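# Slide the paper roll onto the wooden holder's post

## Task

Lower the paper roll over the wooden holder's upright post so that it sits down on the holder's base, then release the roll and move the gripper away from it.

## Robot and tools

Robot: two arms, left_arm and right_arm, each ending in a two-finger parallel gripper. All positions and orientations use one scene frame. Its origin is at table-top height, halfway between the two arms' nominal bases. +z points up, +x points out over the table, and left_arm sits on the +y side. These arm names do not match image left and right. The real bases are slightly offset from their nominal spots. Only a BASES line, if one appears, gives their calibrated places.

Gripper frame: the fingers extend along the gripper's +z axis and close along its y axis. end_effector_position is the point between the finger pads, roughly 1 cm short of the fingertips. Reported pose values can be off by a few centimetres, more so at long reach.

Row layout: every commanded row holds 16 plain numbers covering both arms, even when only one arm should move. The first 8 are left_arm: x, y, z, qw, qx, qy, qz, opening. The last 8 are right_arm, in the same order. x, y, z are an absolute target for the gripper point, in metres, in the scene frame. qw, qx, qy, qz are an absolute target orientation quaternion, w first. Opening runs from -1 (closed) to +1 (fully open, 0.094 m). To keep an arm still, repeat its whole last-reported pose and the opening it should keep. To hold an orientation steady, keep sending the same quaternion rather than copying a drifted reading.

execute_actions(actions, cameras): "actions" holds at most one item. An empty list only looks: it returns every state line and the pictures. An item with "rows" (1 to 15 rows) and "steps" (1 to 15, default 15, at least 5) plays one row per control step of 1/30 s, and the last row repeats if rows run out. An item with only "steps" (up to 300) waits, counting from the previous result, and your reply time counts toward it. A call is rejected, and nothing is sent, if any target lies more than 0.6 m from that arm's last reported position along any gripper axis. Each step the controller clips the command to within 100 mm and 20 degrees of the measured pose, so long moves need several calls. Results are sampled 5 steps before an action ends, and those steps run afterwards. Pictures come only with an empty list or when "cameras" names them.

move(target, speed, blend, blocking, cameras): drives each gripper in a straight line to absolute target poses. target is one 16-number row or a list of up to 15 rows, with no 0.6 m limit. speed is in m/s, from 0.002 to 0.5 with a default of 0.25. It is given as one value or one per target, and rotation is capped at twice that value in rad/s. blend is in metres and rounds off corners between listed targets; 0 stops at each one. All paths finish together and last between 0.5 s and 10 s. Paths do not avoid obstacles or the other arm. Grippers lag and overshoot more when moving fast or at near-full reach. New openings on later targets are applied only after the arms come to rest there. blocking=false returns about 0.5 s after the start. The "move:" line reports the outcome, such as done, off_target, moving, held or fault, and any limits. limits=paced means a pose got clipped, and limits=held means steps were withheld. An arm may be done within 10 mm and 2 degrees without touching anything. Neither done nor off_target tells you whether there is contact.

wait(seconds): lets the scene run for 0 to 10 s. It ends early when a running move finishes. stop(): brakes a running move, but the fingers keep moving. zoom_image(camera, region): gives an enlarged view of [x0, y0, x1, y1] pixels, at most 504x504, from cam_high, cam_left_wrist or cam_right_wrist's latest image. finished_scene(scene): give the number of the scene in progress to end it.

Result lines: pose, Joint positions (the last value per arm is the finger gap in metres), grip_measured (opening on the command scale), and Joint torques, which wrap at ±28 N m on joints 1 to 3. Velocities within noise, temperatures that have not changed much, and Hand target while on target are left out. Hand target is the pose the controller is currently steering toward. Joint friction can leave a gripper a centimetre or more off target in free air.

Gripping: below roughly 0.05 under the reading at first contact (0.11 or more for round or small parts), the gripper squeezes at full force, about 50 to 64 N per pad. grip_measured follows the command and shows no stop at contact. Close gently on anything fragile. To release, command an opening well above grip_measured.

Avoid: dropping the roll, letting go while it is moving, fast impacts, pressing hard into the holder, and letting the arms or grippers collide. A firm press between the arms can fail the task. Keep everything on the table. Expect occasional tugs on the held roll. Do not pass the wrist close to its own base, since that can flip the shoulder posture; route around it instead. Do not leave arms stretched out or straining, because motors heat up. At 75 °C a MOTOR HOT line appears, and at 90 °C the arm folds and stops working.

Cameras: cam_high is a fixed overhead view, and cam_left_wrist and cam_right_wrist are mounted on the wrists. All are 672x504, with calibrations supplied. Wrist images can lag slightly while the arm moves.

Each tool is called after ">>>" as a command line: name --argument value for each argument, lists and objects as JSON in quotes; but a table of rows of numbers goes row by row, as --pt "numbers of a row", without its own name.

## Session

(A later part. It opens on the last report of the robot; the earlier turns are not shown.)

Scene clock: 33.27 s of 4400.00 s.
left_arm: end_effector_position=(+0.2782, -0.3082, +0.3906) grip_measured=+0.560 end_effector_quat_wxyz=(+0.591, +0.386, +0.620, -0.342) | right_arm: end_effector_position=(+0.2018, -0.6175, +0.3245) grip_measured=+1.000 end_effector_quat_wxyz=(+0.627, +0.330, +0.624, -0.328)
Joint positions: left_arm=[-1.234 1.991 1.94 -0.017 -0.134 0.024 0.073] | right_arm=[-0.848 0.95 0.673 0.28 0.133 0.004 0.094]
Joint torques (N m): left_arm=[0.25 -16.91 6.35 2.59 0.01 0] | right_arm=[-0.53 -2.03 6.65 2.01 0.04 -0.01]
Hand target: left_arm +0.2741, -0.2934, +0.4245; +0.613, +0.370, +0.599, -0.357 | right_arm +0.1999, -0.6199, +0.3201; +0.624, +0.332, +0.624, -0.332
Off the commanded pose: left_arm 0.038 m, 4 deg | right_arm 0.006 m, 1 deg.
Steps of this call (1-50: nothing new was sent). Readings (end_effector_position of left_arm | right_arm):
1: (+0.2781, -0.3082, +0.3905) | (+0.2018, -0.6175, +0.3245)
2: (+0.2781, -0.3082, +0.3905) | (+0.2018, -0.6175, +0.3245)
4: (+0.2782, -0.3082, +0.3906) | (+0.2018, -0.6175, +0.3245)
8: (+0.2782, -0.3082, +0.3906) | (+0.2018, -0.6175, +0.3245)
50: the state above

>>> move --target '[0.272,-0.288,0.48,0.6133,0.370,0.5988,-0.3574,0.4,0.2,-0.62,0.32,0.6243,0.332,0.6243,-0.332,1]' --speed 0.06 --cameras '["cam_high"]'

>>> zoom_image --camera "cam_high" --region '[130, 0, 290, 220]'

Scene clock: 35.17 s of 4400.00 s.
left_arm: end_effector_position=(+0.2701, -0.2865, +0.4721) grip_measured=+0.560 end_effector_quat_wxyz=(+0.607, +0.374, +0.606, -0.354) | right_arm: end_effector_position=(+0.2018, -0.6175, +0.3245) grip_measured=+1.000 end_effector_quat_wxyz=(+0.627, +0.330, +0.624, -0.328)
Joint positions: left_arm=[-1.234 1.991 2.228 -0.251 -0.134 0.024 0.073] | right_arm=[-0.848 0.95 0.673 0.28 0.133 0.004 0.094]
Joint torques (N m): left_arm=[0.27 -10.66 9.81 2.31 0.01 0.02] | right_arm=[-0.49 -2.1 6.63 2 0.03 0]
Hand target: left_arm +0.2718, -0.2877, +0.4797; +0.614, +0.370, +0.599, -0.358 | right_arm +0.1999, -0.6199, +0.3200; +0.624, +0.332, +0.624, -0.332
Off the commanded pose: left_arm 0.008 m, 1 deg | right_arm 0.006 m, 1 deg.
Kept back: nothing.
move: done
Images, in order: cam_high.

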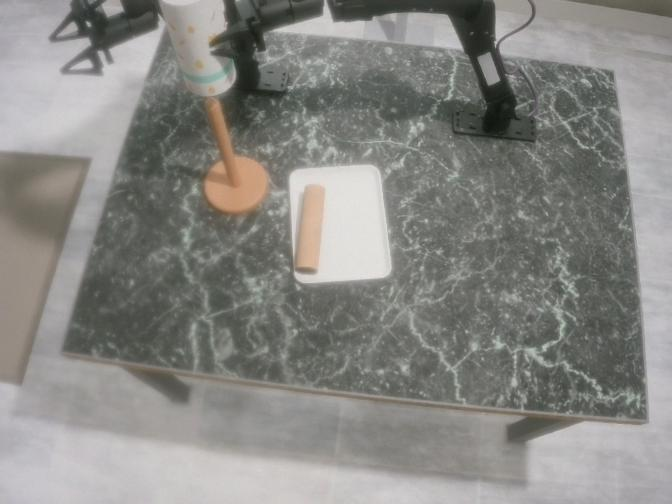

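Scaled by 2.291 from the camera's 672x504 image, which has a finer 960x720 frame.

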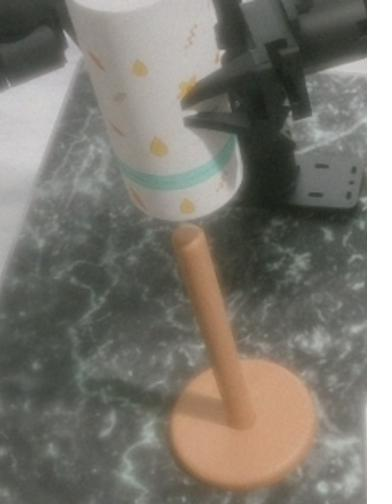

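>>> move --pt "0.274 -0.299 0.465 0.6093 0.375 0.6028 -0.3534 0.4 0.2 -0.62 0.32 0.6243 0.332 0.6243 -0.332 1" --pt "0.274 -0.298 0.42 0.6093 0.375 0.6028 -0.3534 0.4 0.2 -0.62 0.32 0.6243 0.332 0.6243 -0.332 1" --speed 0.06 --cameras '["cam_high"]'

>>> zoom_image --camera "cam_high" --region '[130, 0, 290, 220]'

Scene clock: 37.17 s of 4400.00 s.
left_arm: end_effector_position=(+0.2781, -0.3079, +0.3949) grip_measured=+0.560 end_effector_quat_wxyz=(+0.592, +0.386, +0.620, -0.342) | right_arm: end_effector_position=(+0.2018, -0.6175, +0.3245) grip_measured=+1.000 end_effector_quat_wxyz=(+0.627, +0.330, +0.624, -0.328)
Joint positions: left_arm=[-1.234 1.993 1.96 -0.033 -0.134 0.024 0.073] | right_arm=[-0.848 0.95 0.673 0.28 0.133 0.004 0.094]
Joint torques (N m): left_arm=[-0.12 -15.66 6.56 2.54 -0.03 0.03] | right_arm=[-0.54 -2.02 6.63 2.01 0.02 -0.03]
Hand target: left_arm +0.2740, -0.2981, +0.4197; +0.609, +0.375, +0.603, -0.353 | right_arm +0.1999, -0.6199, +0.3200; +0.624, +0.332, +0.624, -0.332
Off the commanded pose: left_arm 0.027 m, 3 deg | right_arm 0.006 m, 1 deg.
Kept back: nothing.
move: off_target (left_arm)
Images, in order: cam_high.

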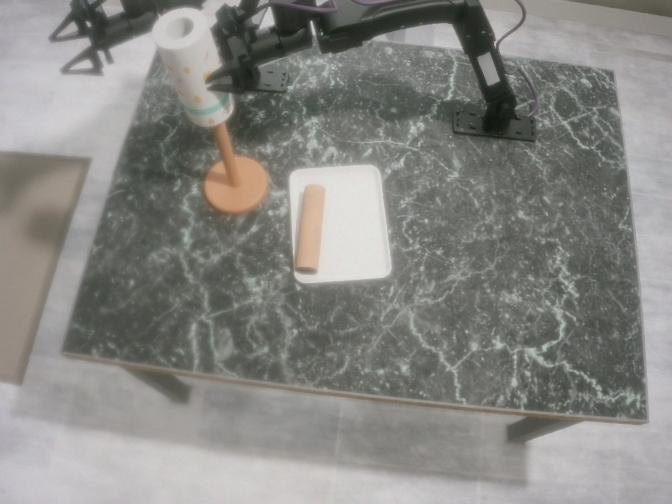

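Scaled by 2.291 from the camera's 672x504 image, which has a finer 960x720 frame.

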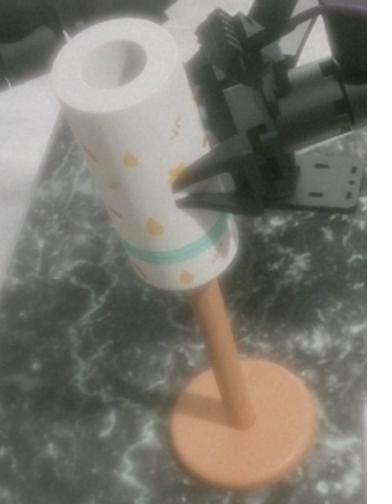

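>>> move --target '[0.269,-0.288,0.375,0.6232,0.3666,0.5893,-0.3614,0.4,0.2,-0.62,0.32,0.6243,0.332,0.6243,-0.332,1]' --speed 0.06 --cameras '["cam_high"]'

>>> zoom_image --camera "cam_high" --region '[130, 0, 290, 220]'

Scene clock: 38.93 s of 4400.00 s.
left_arm: end_effector_position=(+0.2765, -0.3019, +0.3393) grip_measured=+0.560 end_effector_quat_wxyz=(+0.601, +0.379, +0.612, -0.347) | right_arm: end_effector_position=(+0.2018, -0.6175, +0.3245) grip_measured=+1.000 end_effector_quat_wxyz=(+0.627, +0.330, +0.624, -0.328)
Joint positions: left_arm=[-1.234 1.947 1.644 0.267 -0.137 0.026 0.073] | right_arm=[-0.848 0.95 0.673 0.28 0.133 0.004 0.094]
Joint torques (N m): left_arm=[-0.31 -17.07 6.52 2.46 -0.01 0.09] | right_arm=[-0.59 -2.07 6.6 2 0.03 0]
Hand target: left_arm +0.2694, -0.2888, +0.3745; +0.623, +0.366, +0.589, -0.361 | right_arm +0.1999, -0.6199, +0.3200; +0.624, +0.332, +0.624, -0.332
Off the commanded pose: left_arm 0.039 m, 4 deg | right_arm 0.006 m, 1 deg.
Kept back: nothing.
move: off_target (left_arm)
Images, in order: cam_high.

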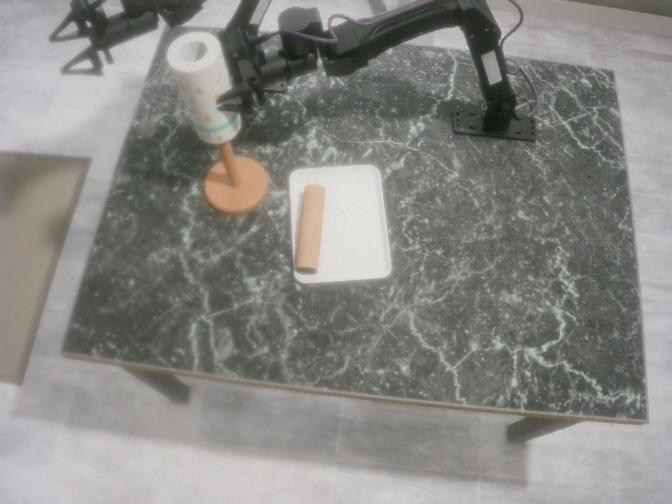

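Scaled by 2.291 from the camera's 672x504 image, which has a finer 960x720 frame.

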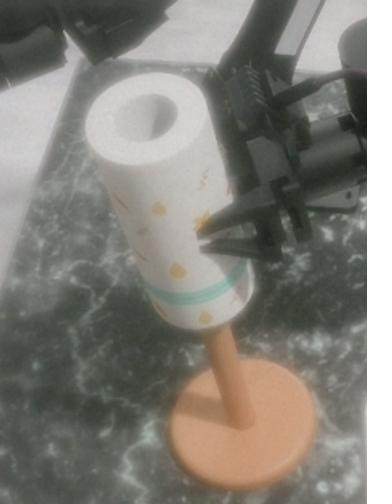

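>>> move --target '[0.268,-0.286,0.23,0.6232,0.3666,0.5893,-0.3614,0.4,0.2,-0.62,0.32,0.6243,0.332,0.6243,-0.332,1]' --speed 0.06 --cameras '["cam_high"]'

>>> zoom_image --camera "cam_high" --region '[150, 50, 310, 270]'

Scene clock: 41.90 s of 4400.00 s.
left_arm: end_effector_position=(+0.2701, -0.2834, +0.2461) grip_measured=+0.560 end_effector_quat_wxyz=(+0.625, +0.360, +0.589, -0.364) | right_arm: end_effector_position=(+0.2018, -0.6175, +0.3245) grip_measured=+1.000 end_effector_quat_wxyz=(+0.627, +0.330, +0.624, -0.328)
Joint positions: left_arm=[-1.234 1.999 1.244 0.802 -0.14 0.026 0.073] | right_arm=[-0.848 0.95 0.673 0.28 0.133 0.004 0.094]
Joint torques (N m): left_arm=[-0.4 -9.69 5.7 2.54 0.01 0.08] | right_arm=[-0.55 -2.04 6.5 2 0.03 -0.02]
Hand target: left_arm +0.2679, -0.2856, +0.2300; +0.623, +0.367, +0.590, -0.361 | right_arm +0.1999, -0.6199, +0.3200; +0.624, +0.332, +0.624, -0.332
Off the commanded pose: left_arm 0.016 m, 1 deg | right_arm 0.006 m, 1 deg.
Kept back: nothing.
move: off_target (left_arm)
Images, in order: cam_high.

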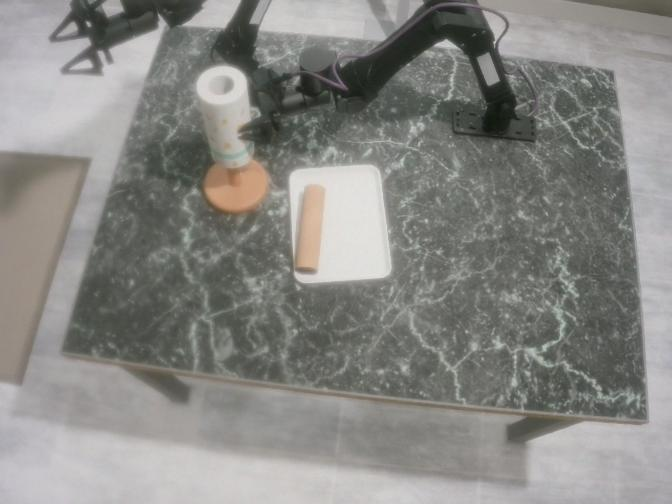

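Scaled by 2.291 from the camera's 672x504 image, which has a finer 960x720 frame.

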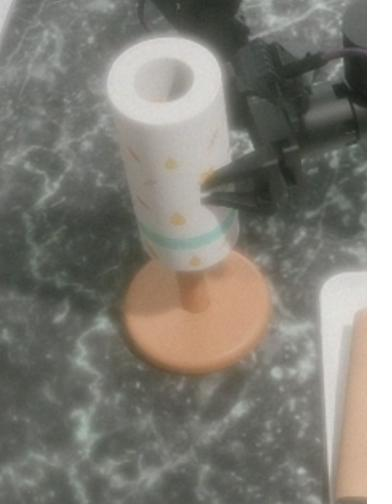

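>>> move --target '[0.271,-0.297,0.165,0.6093,0.375,0.6028,-0.3534,0.4,0.2,-0.62,0.32,0.6243,0.332,0.6243,-0.332,1]' --speed 0.05 --cameras '["cam_high"]'

>>> zoom_image --camera "cam_high" --region '[150, 50, 310, 270]'

Scene clock: 43.80 s of 4400.00 s.
left_arm: end_effector_position=(+0.2749, -0.2949, +0.1834) grip_measured=+0.560 end_effector_quat_wxyz=(+0.615, +0.367, +0.601, -0.355) | right_arm: end_effector_position=(+0.2018, -0.6175, +0.3245) grip_measured=+1.000 end_effector_quat_wxyz=(+0.627, +0.330, +0.624, -0.328)
Joint positions: left_arm=[-1.234 2.151 1.235 0.924 -0.143 0.026 0.073] | right_arm=[-0.848 0.95 0.673 0.28 0.133 0.004 0.094]
Joint torques (N m): left_arm=[-0.55 -10.1 5.64 2.5 0.03 -0.01] | right_arm=[-0.55 -2.03 6.56 2 0.02 -0.02]
Hand target: left_arm +0.2708, -0.2965, +0.1650; +0.609, +0.375, +0.603, -0.353 | right_arm +0.1999, -0.6199, +0.3200; +0.624, +0.332, +0.624, -0.332
Off the commanded pose: left_arm 0.019 m, 1 deg | right_arm 0.006 m, 1 deg.
Kept back: nothing.
move: off_target (left_arm)
Images, in order: cam_high.

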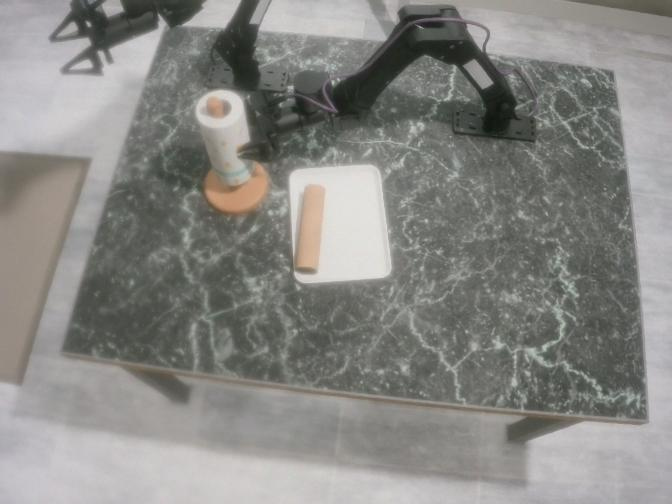

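Scaled by 2.291 from the camera's 672x504 image, which has a finer 960x720 frame.

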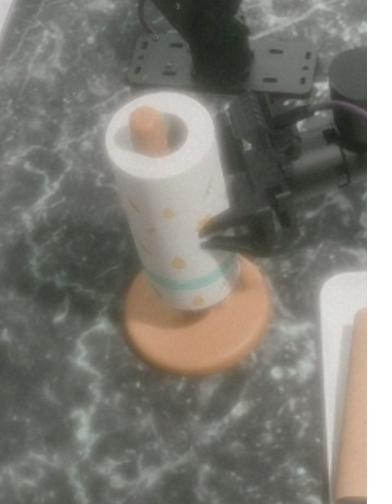

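>>> move --pt "0.27 -0.296 0.12 0.6093 0.375 0.6028 -0.3534 0.4 0.2 -0.62 0.32 0.6243 0.332 0.6243 -0.332 1" --pt "0.27 -0.296 0.105 0.6093 0.375 0.6028 -0.3534 0.4 0.2 -0.62 0.32 0.6243 0.332 0.6243 -0.332 1" --speed '[0.05,0.03]' --cameras '["cam_high", "cam_left_wrist"]'

>>> zoom_image --camera "cam_high" --region '[150, 50, 310, 270]'

Scene clock: 45.70 s of 4400.00 s.
left_arm: end_effector_position=(+0.2762, -0.2961, +0.1362) grip_measured=+0.560 end_effector_quat_wxyz=(+0.625, +0.358, +0.592, -0.361) | right_arm: end_effector_position=(+0.2018, -0.6175, +0.3245) grip_measured=+1.000 end_effector_quat_wxyz=(+0.627, +0.330, +0.624, -0.328)
Joint positions: left_arm=[-1.234 2.303 1.215 1.13 -0.147 0.026 0.073] | right_arm=[-0.848 0.95 0.673 0.28 0.133 0.004 0.094]
Joint torques (N m): left_arm=[-0.69 -9.92 4.42 2.31 0.05 0] | right_arm=[-0.59 -2.09 6.58 2.01 0.05 -0.01]
Hand target: left_arm +0.2698, -0.2951, +0.1055; +0.609, +0.375, +0.603, -0.353 | right_arm +0.1999, -0.6199, +0.3200; +0.624, +0.332, +0.624, -0.332
Off the commanded pose: left_arm 0.032 m, 3 deg | right_arm 0.006 m, 1 deg.
Kept back: nothing.
move: off_target (left_arm)
camera_calibration:
cam_left_wrist: T_world_to_cam=[[-0.883697, -0.45691, 0.101553, 0.0909061], [-0.279905, 0.341977, -0.897053, 0.325744], [0.375144, -0.821148, -0.430096, -0.18444], [0, 0, 0, 1]]
Images, in order: cam_high, cam_left_wrist.

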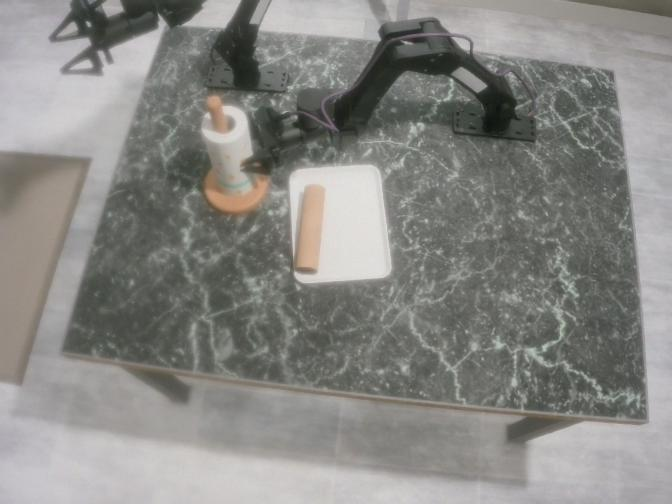

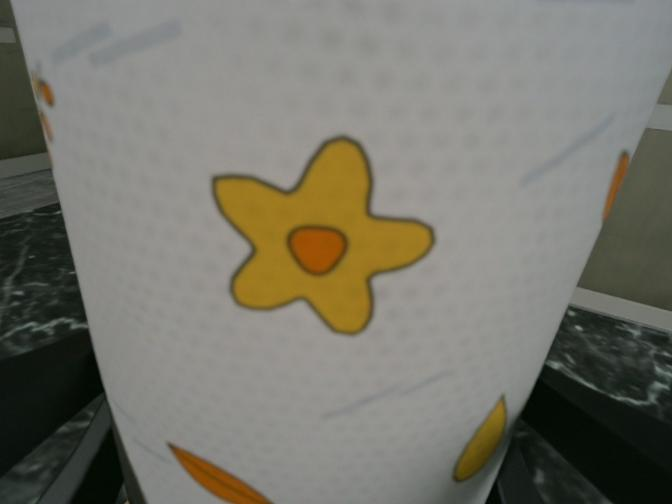

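Scaled by 2.291 from the camera's 672x504 image, which has a finer 960x720 frame.

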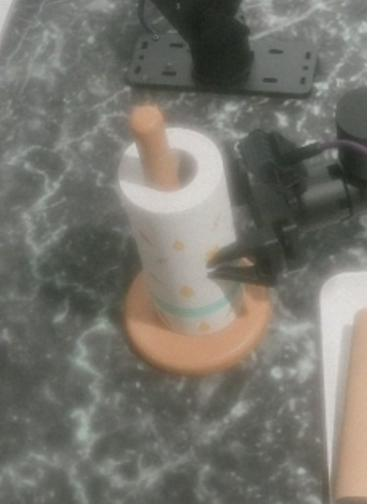

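>>> move --pt "0.276 -0.296 0.130 0.625 0.358 0.592 -0.361 0.7 0.2 -0.62 0.32 0.6243 0.332 0.6243 -0.332 1" --pt "0.276 -0.296 0.130 0.625 0.358 0.592 -0.361 1 0.2 -0.62 0.32 0.6243 0.332 0.6243 -0.332 1" --speed 0.05 --cameras '["cam_high", "cam_left_wrist"]'

>>> zoom_image --camera "cam_high" --region '[150, 50, 310, 270]'

Scene clock: 47.90 s of 4400.00 s.
left_arm: end_effector_position=(+0.2764, -0.2957, +0.1404) grip_measured=+0.999 end_effector_quat_wxyz=(+0.630, +0.354, +0.588, -0.364) | right_arm: end_effector_position=(+0.2018, -0.6175, +0.3245) grip_measured=+1.000 end_effector_quat_wxyz=(+0.627, +0.330, +0.624, -0.328)
Joint positions: left_arm=[-1.234 2.303 1.215 1.146 -0.149 0.026 0.094] | right_arm=[-0.848 0.95 0.673 0.28 0.133 0.004 0.094]
Joint torques (N m): left_arm=[-0.08 -11.82 5.79 2.2 0.01 -0.03] | right_arm=[-0.54 -2.1 6.63 2 0.02 -0.01]
Hand target: left_arm +0.2759, -0.2959, +0.1302; +0.625, +0.358, +0.592, -0.361 | right_arm +0.1999, -0.6199, +0.3200; +0.624, +0.332, +0.624, -0.332
Off the commanded pose: left_arm 0.010 m, 1 deg | right_arm 0.006 m, 1 deg.
Kept back: nothing.
move: done
camera_calibration:
cam_left_wrist: T_world_to_cam=[[-0.883416, -0.456975, 0.103678, 0.0904542], [-0.275365, 0.327248, -0.903927, 0.324747], [0.379144, -0.827093, -0.414931, -0.187447], [0, 0, 0, 1]]
Images, in order: cam_high, cam_left_wrist.

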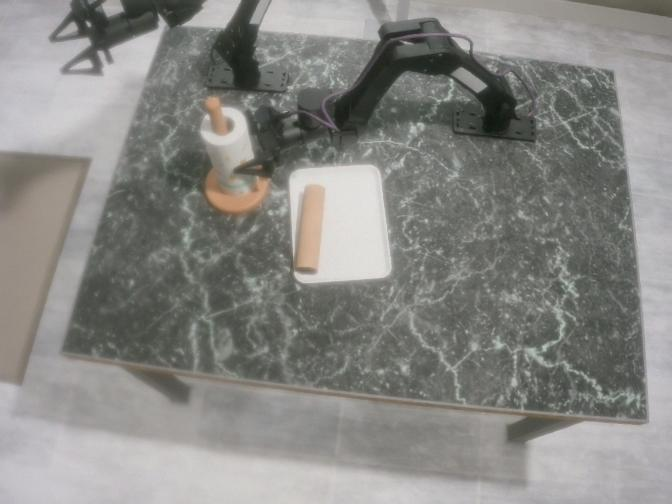

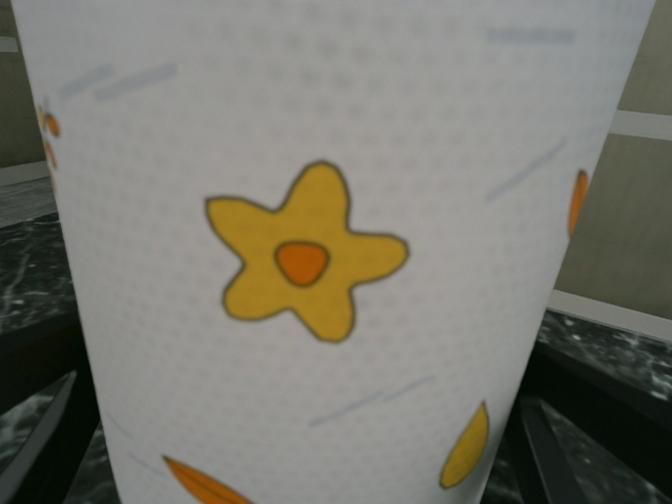

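Scaled by 2.291 from the camera's 672x504 image, which has a finer 960x720 frame.

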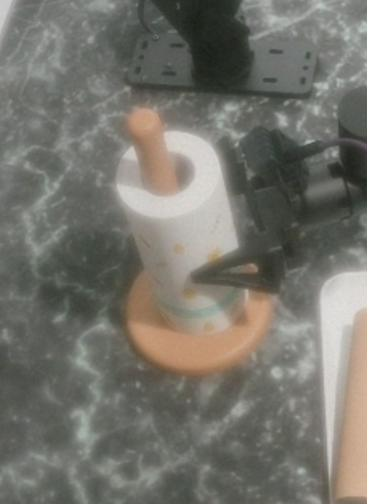

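>>> move --pt "0.223 -0.20 0.135 0.630 0.354 0.588 -0.364 1 0.2 -0.62 0.32 0.6243 0.332 0.6243 -0.332 1" --pt "0.23 -0.15 0.20 0.630 0.354 0.588 -0.364 1 0.2 -0.62 0.32 0.6243 0.332 0.6243 -0.332 1" --speed '[0.06,0.15]'

>>> zoom_image --camera "cam_high" --region '[150, 50, 310, 270]'

Scene clock: 51.27 s of 4400.00 s.
left_arm: end_effector_position=(+0.2312, -0.1549, +0.2003) grip_measured=+0.999 end_effector_quat_wxyz=(+0.633, +0.351, +0.585, -0.365) | right_arm: end_effector_position=(+0.2018, -0.6175, +0.3245) grip_measured=+1.000 end_effector_quat_wxyz=(+0.627, +0.330, +0.624, -0.328)
Joint positions: left_arm=[-1.212 1.715 0.581 1.203 -0.13 0.026 0.094] | right_arm=[-0.848 0.95 0.673 0.28 0.133 0.004 0.094]
Joint torques (N m): left_arm=[0.36 -9.63 4.33 1.98 0.06 -0.04] | right_arm=[-0.54 -2.06 6.57 2 0.03 -0.02]
Motor temperatures (°C): left_arm=[23 29 22 32 22 21 25] | right_arm=[23 23 24 29 22 23 24]
Hand target: left_arm +0.2300, -0.1501, +0.1999; +0.630, +0.354, +0.588, -0.364 | right_arm +0.1999, -0.6199, +0.3200; +0.624, +0.332, +0.624, -0.332
Off the commanded pose: left_arm 0.005 m, 1 deg | right_arm 0.006 m, 1 deg.
Kept back: nothing.
move: done
camera_calibration:
cam_left_wrist: T_world_to_cam=[[-0.882674, -0.458414, 0.103646, 0.108228], [-0.271889, 0.31818, -0.908206, 0.319025], [0.383356, -0.82983, -0.405487, -0.0322485], [0, 0, 0, 1]]
cam_right_wrist: T_world_to_cam=[[-0.803545, -0.583481, 0.117754, -0.23713], [-0.364118, 0.325328, -0.872686, 0.581364], [0.470887, -0.744118, -0.473871, -0.296833], [0, 0, 0, 1]]

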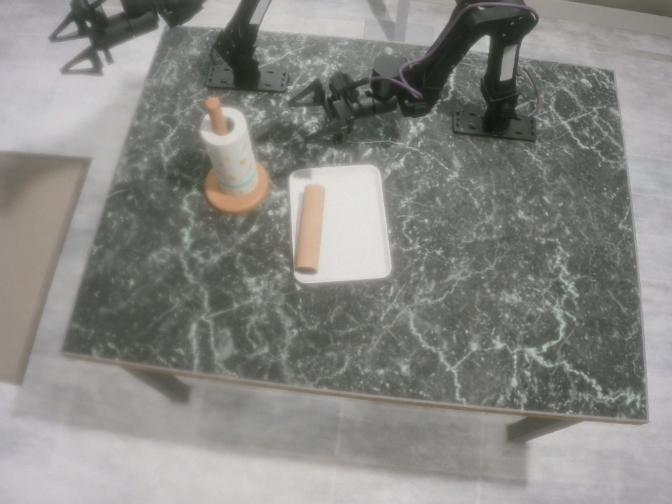

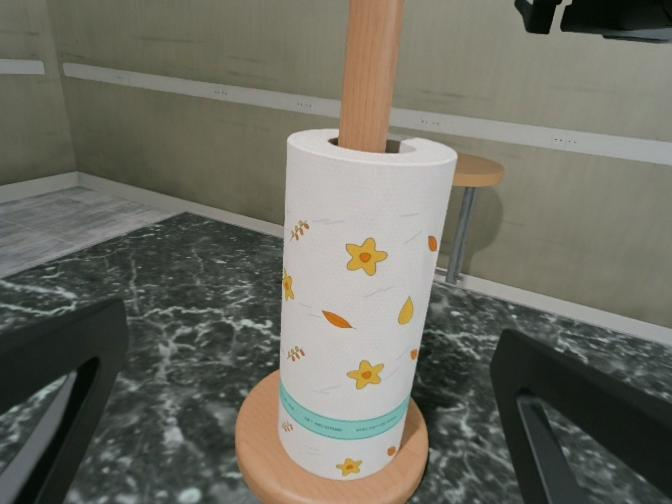

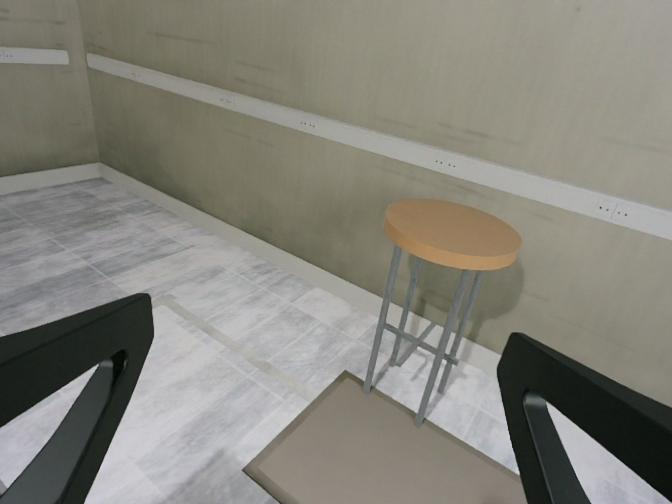

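Scaled by 2.291 from the camera's 672x504 image, which has a finer 960x720 frame.

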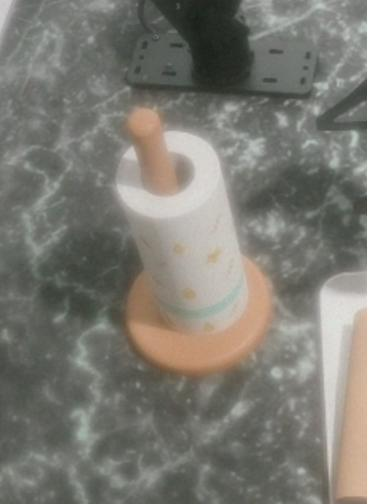

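Seated.

>>> finished_scene --scene 2

The scene is finished: the task was done.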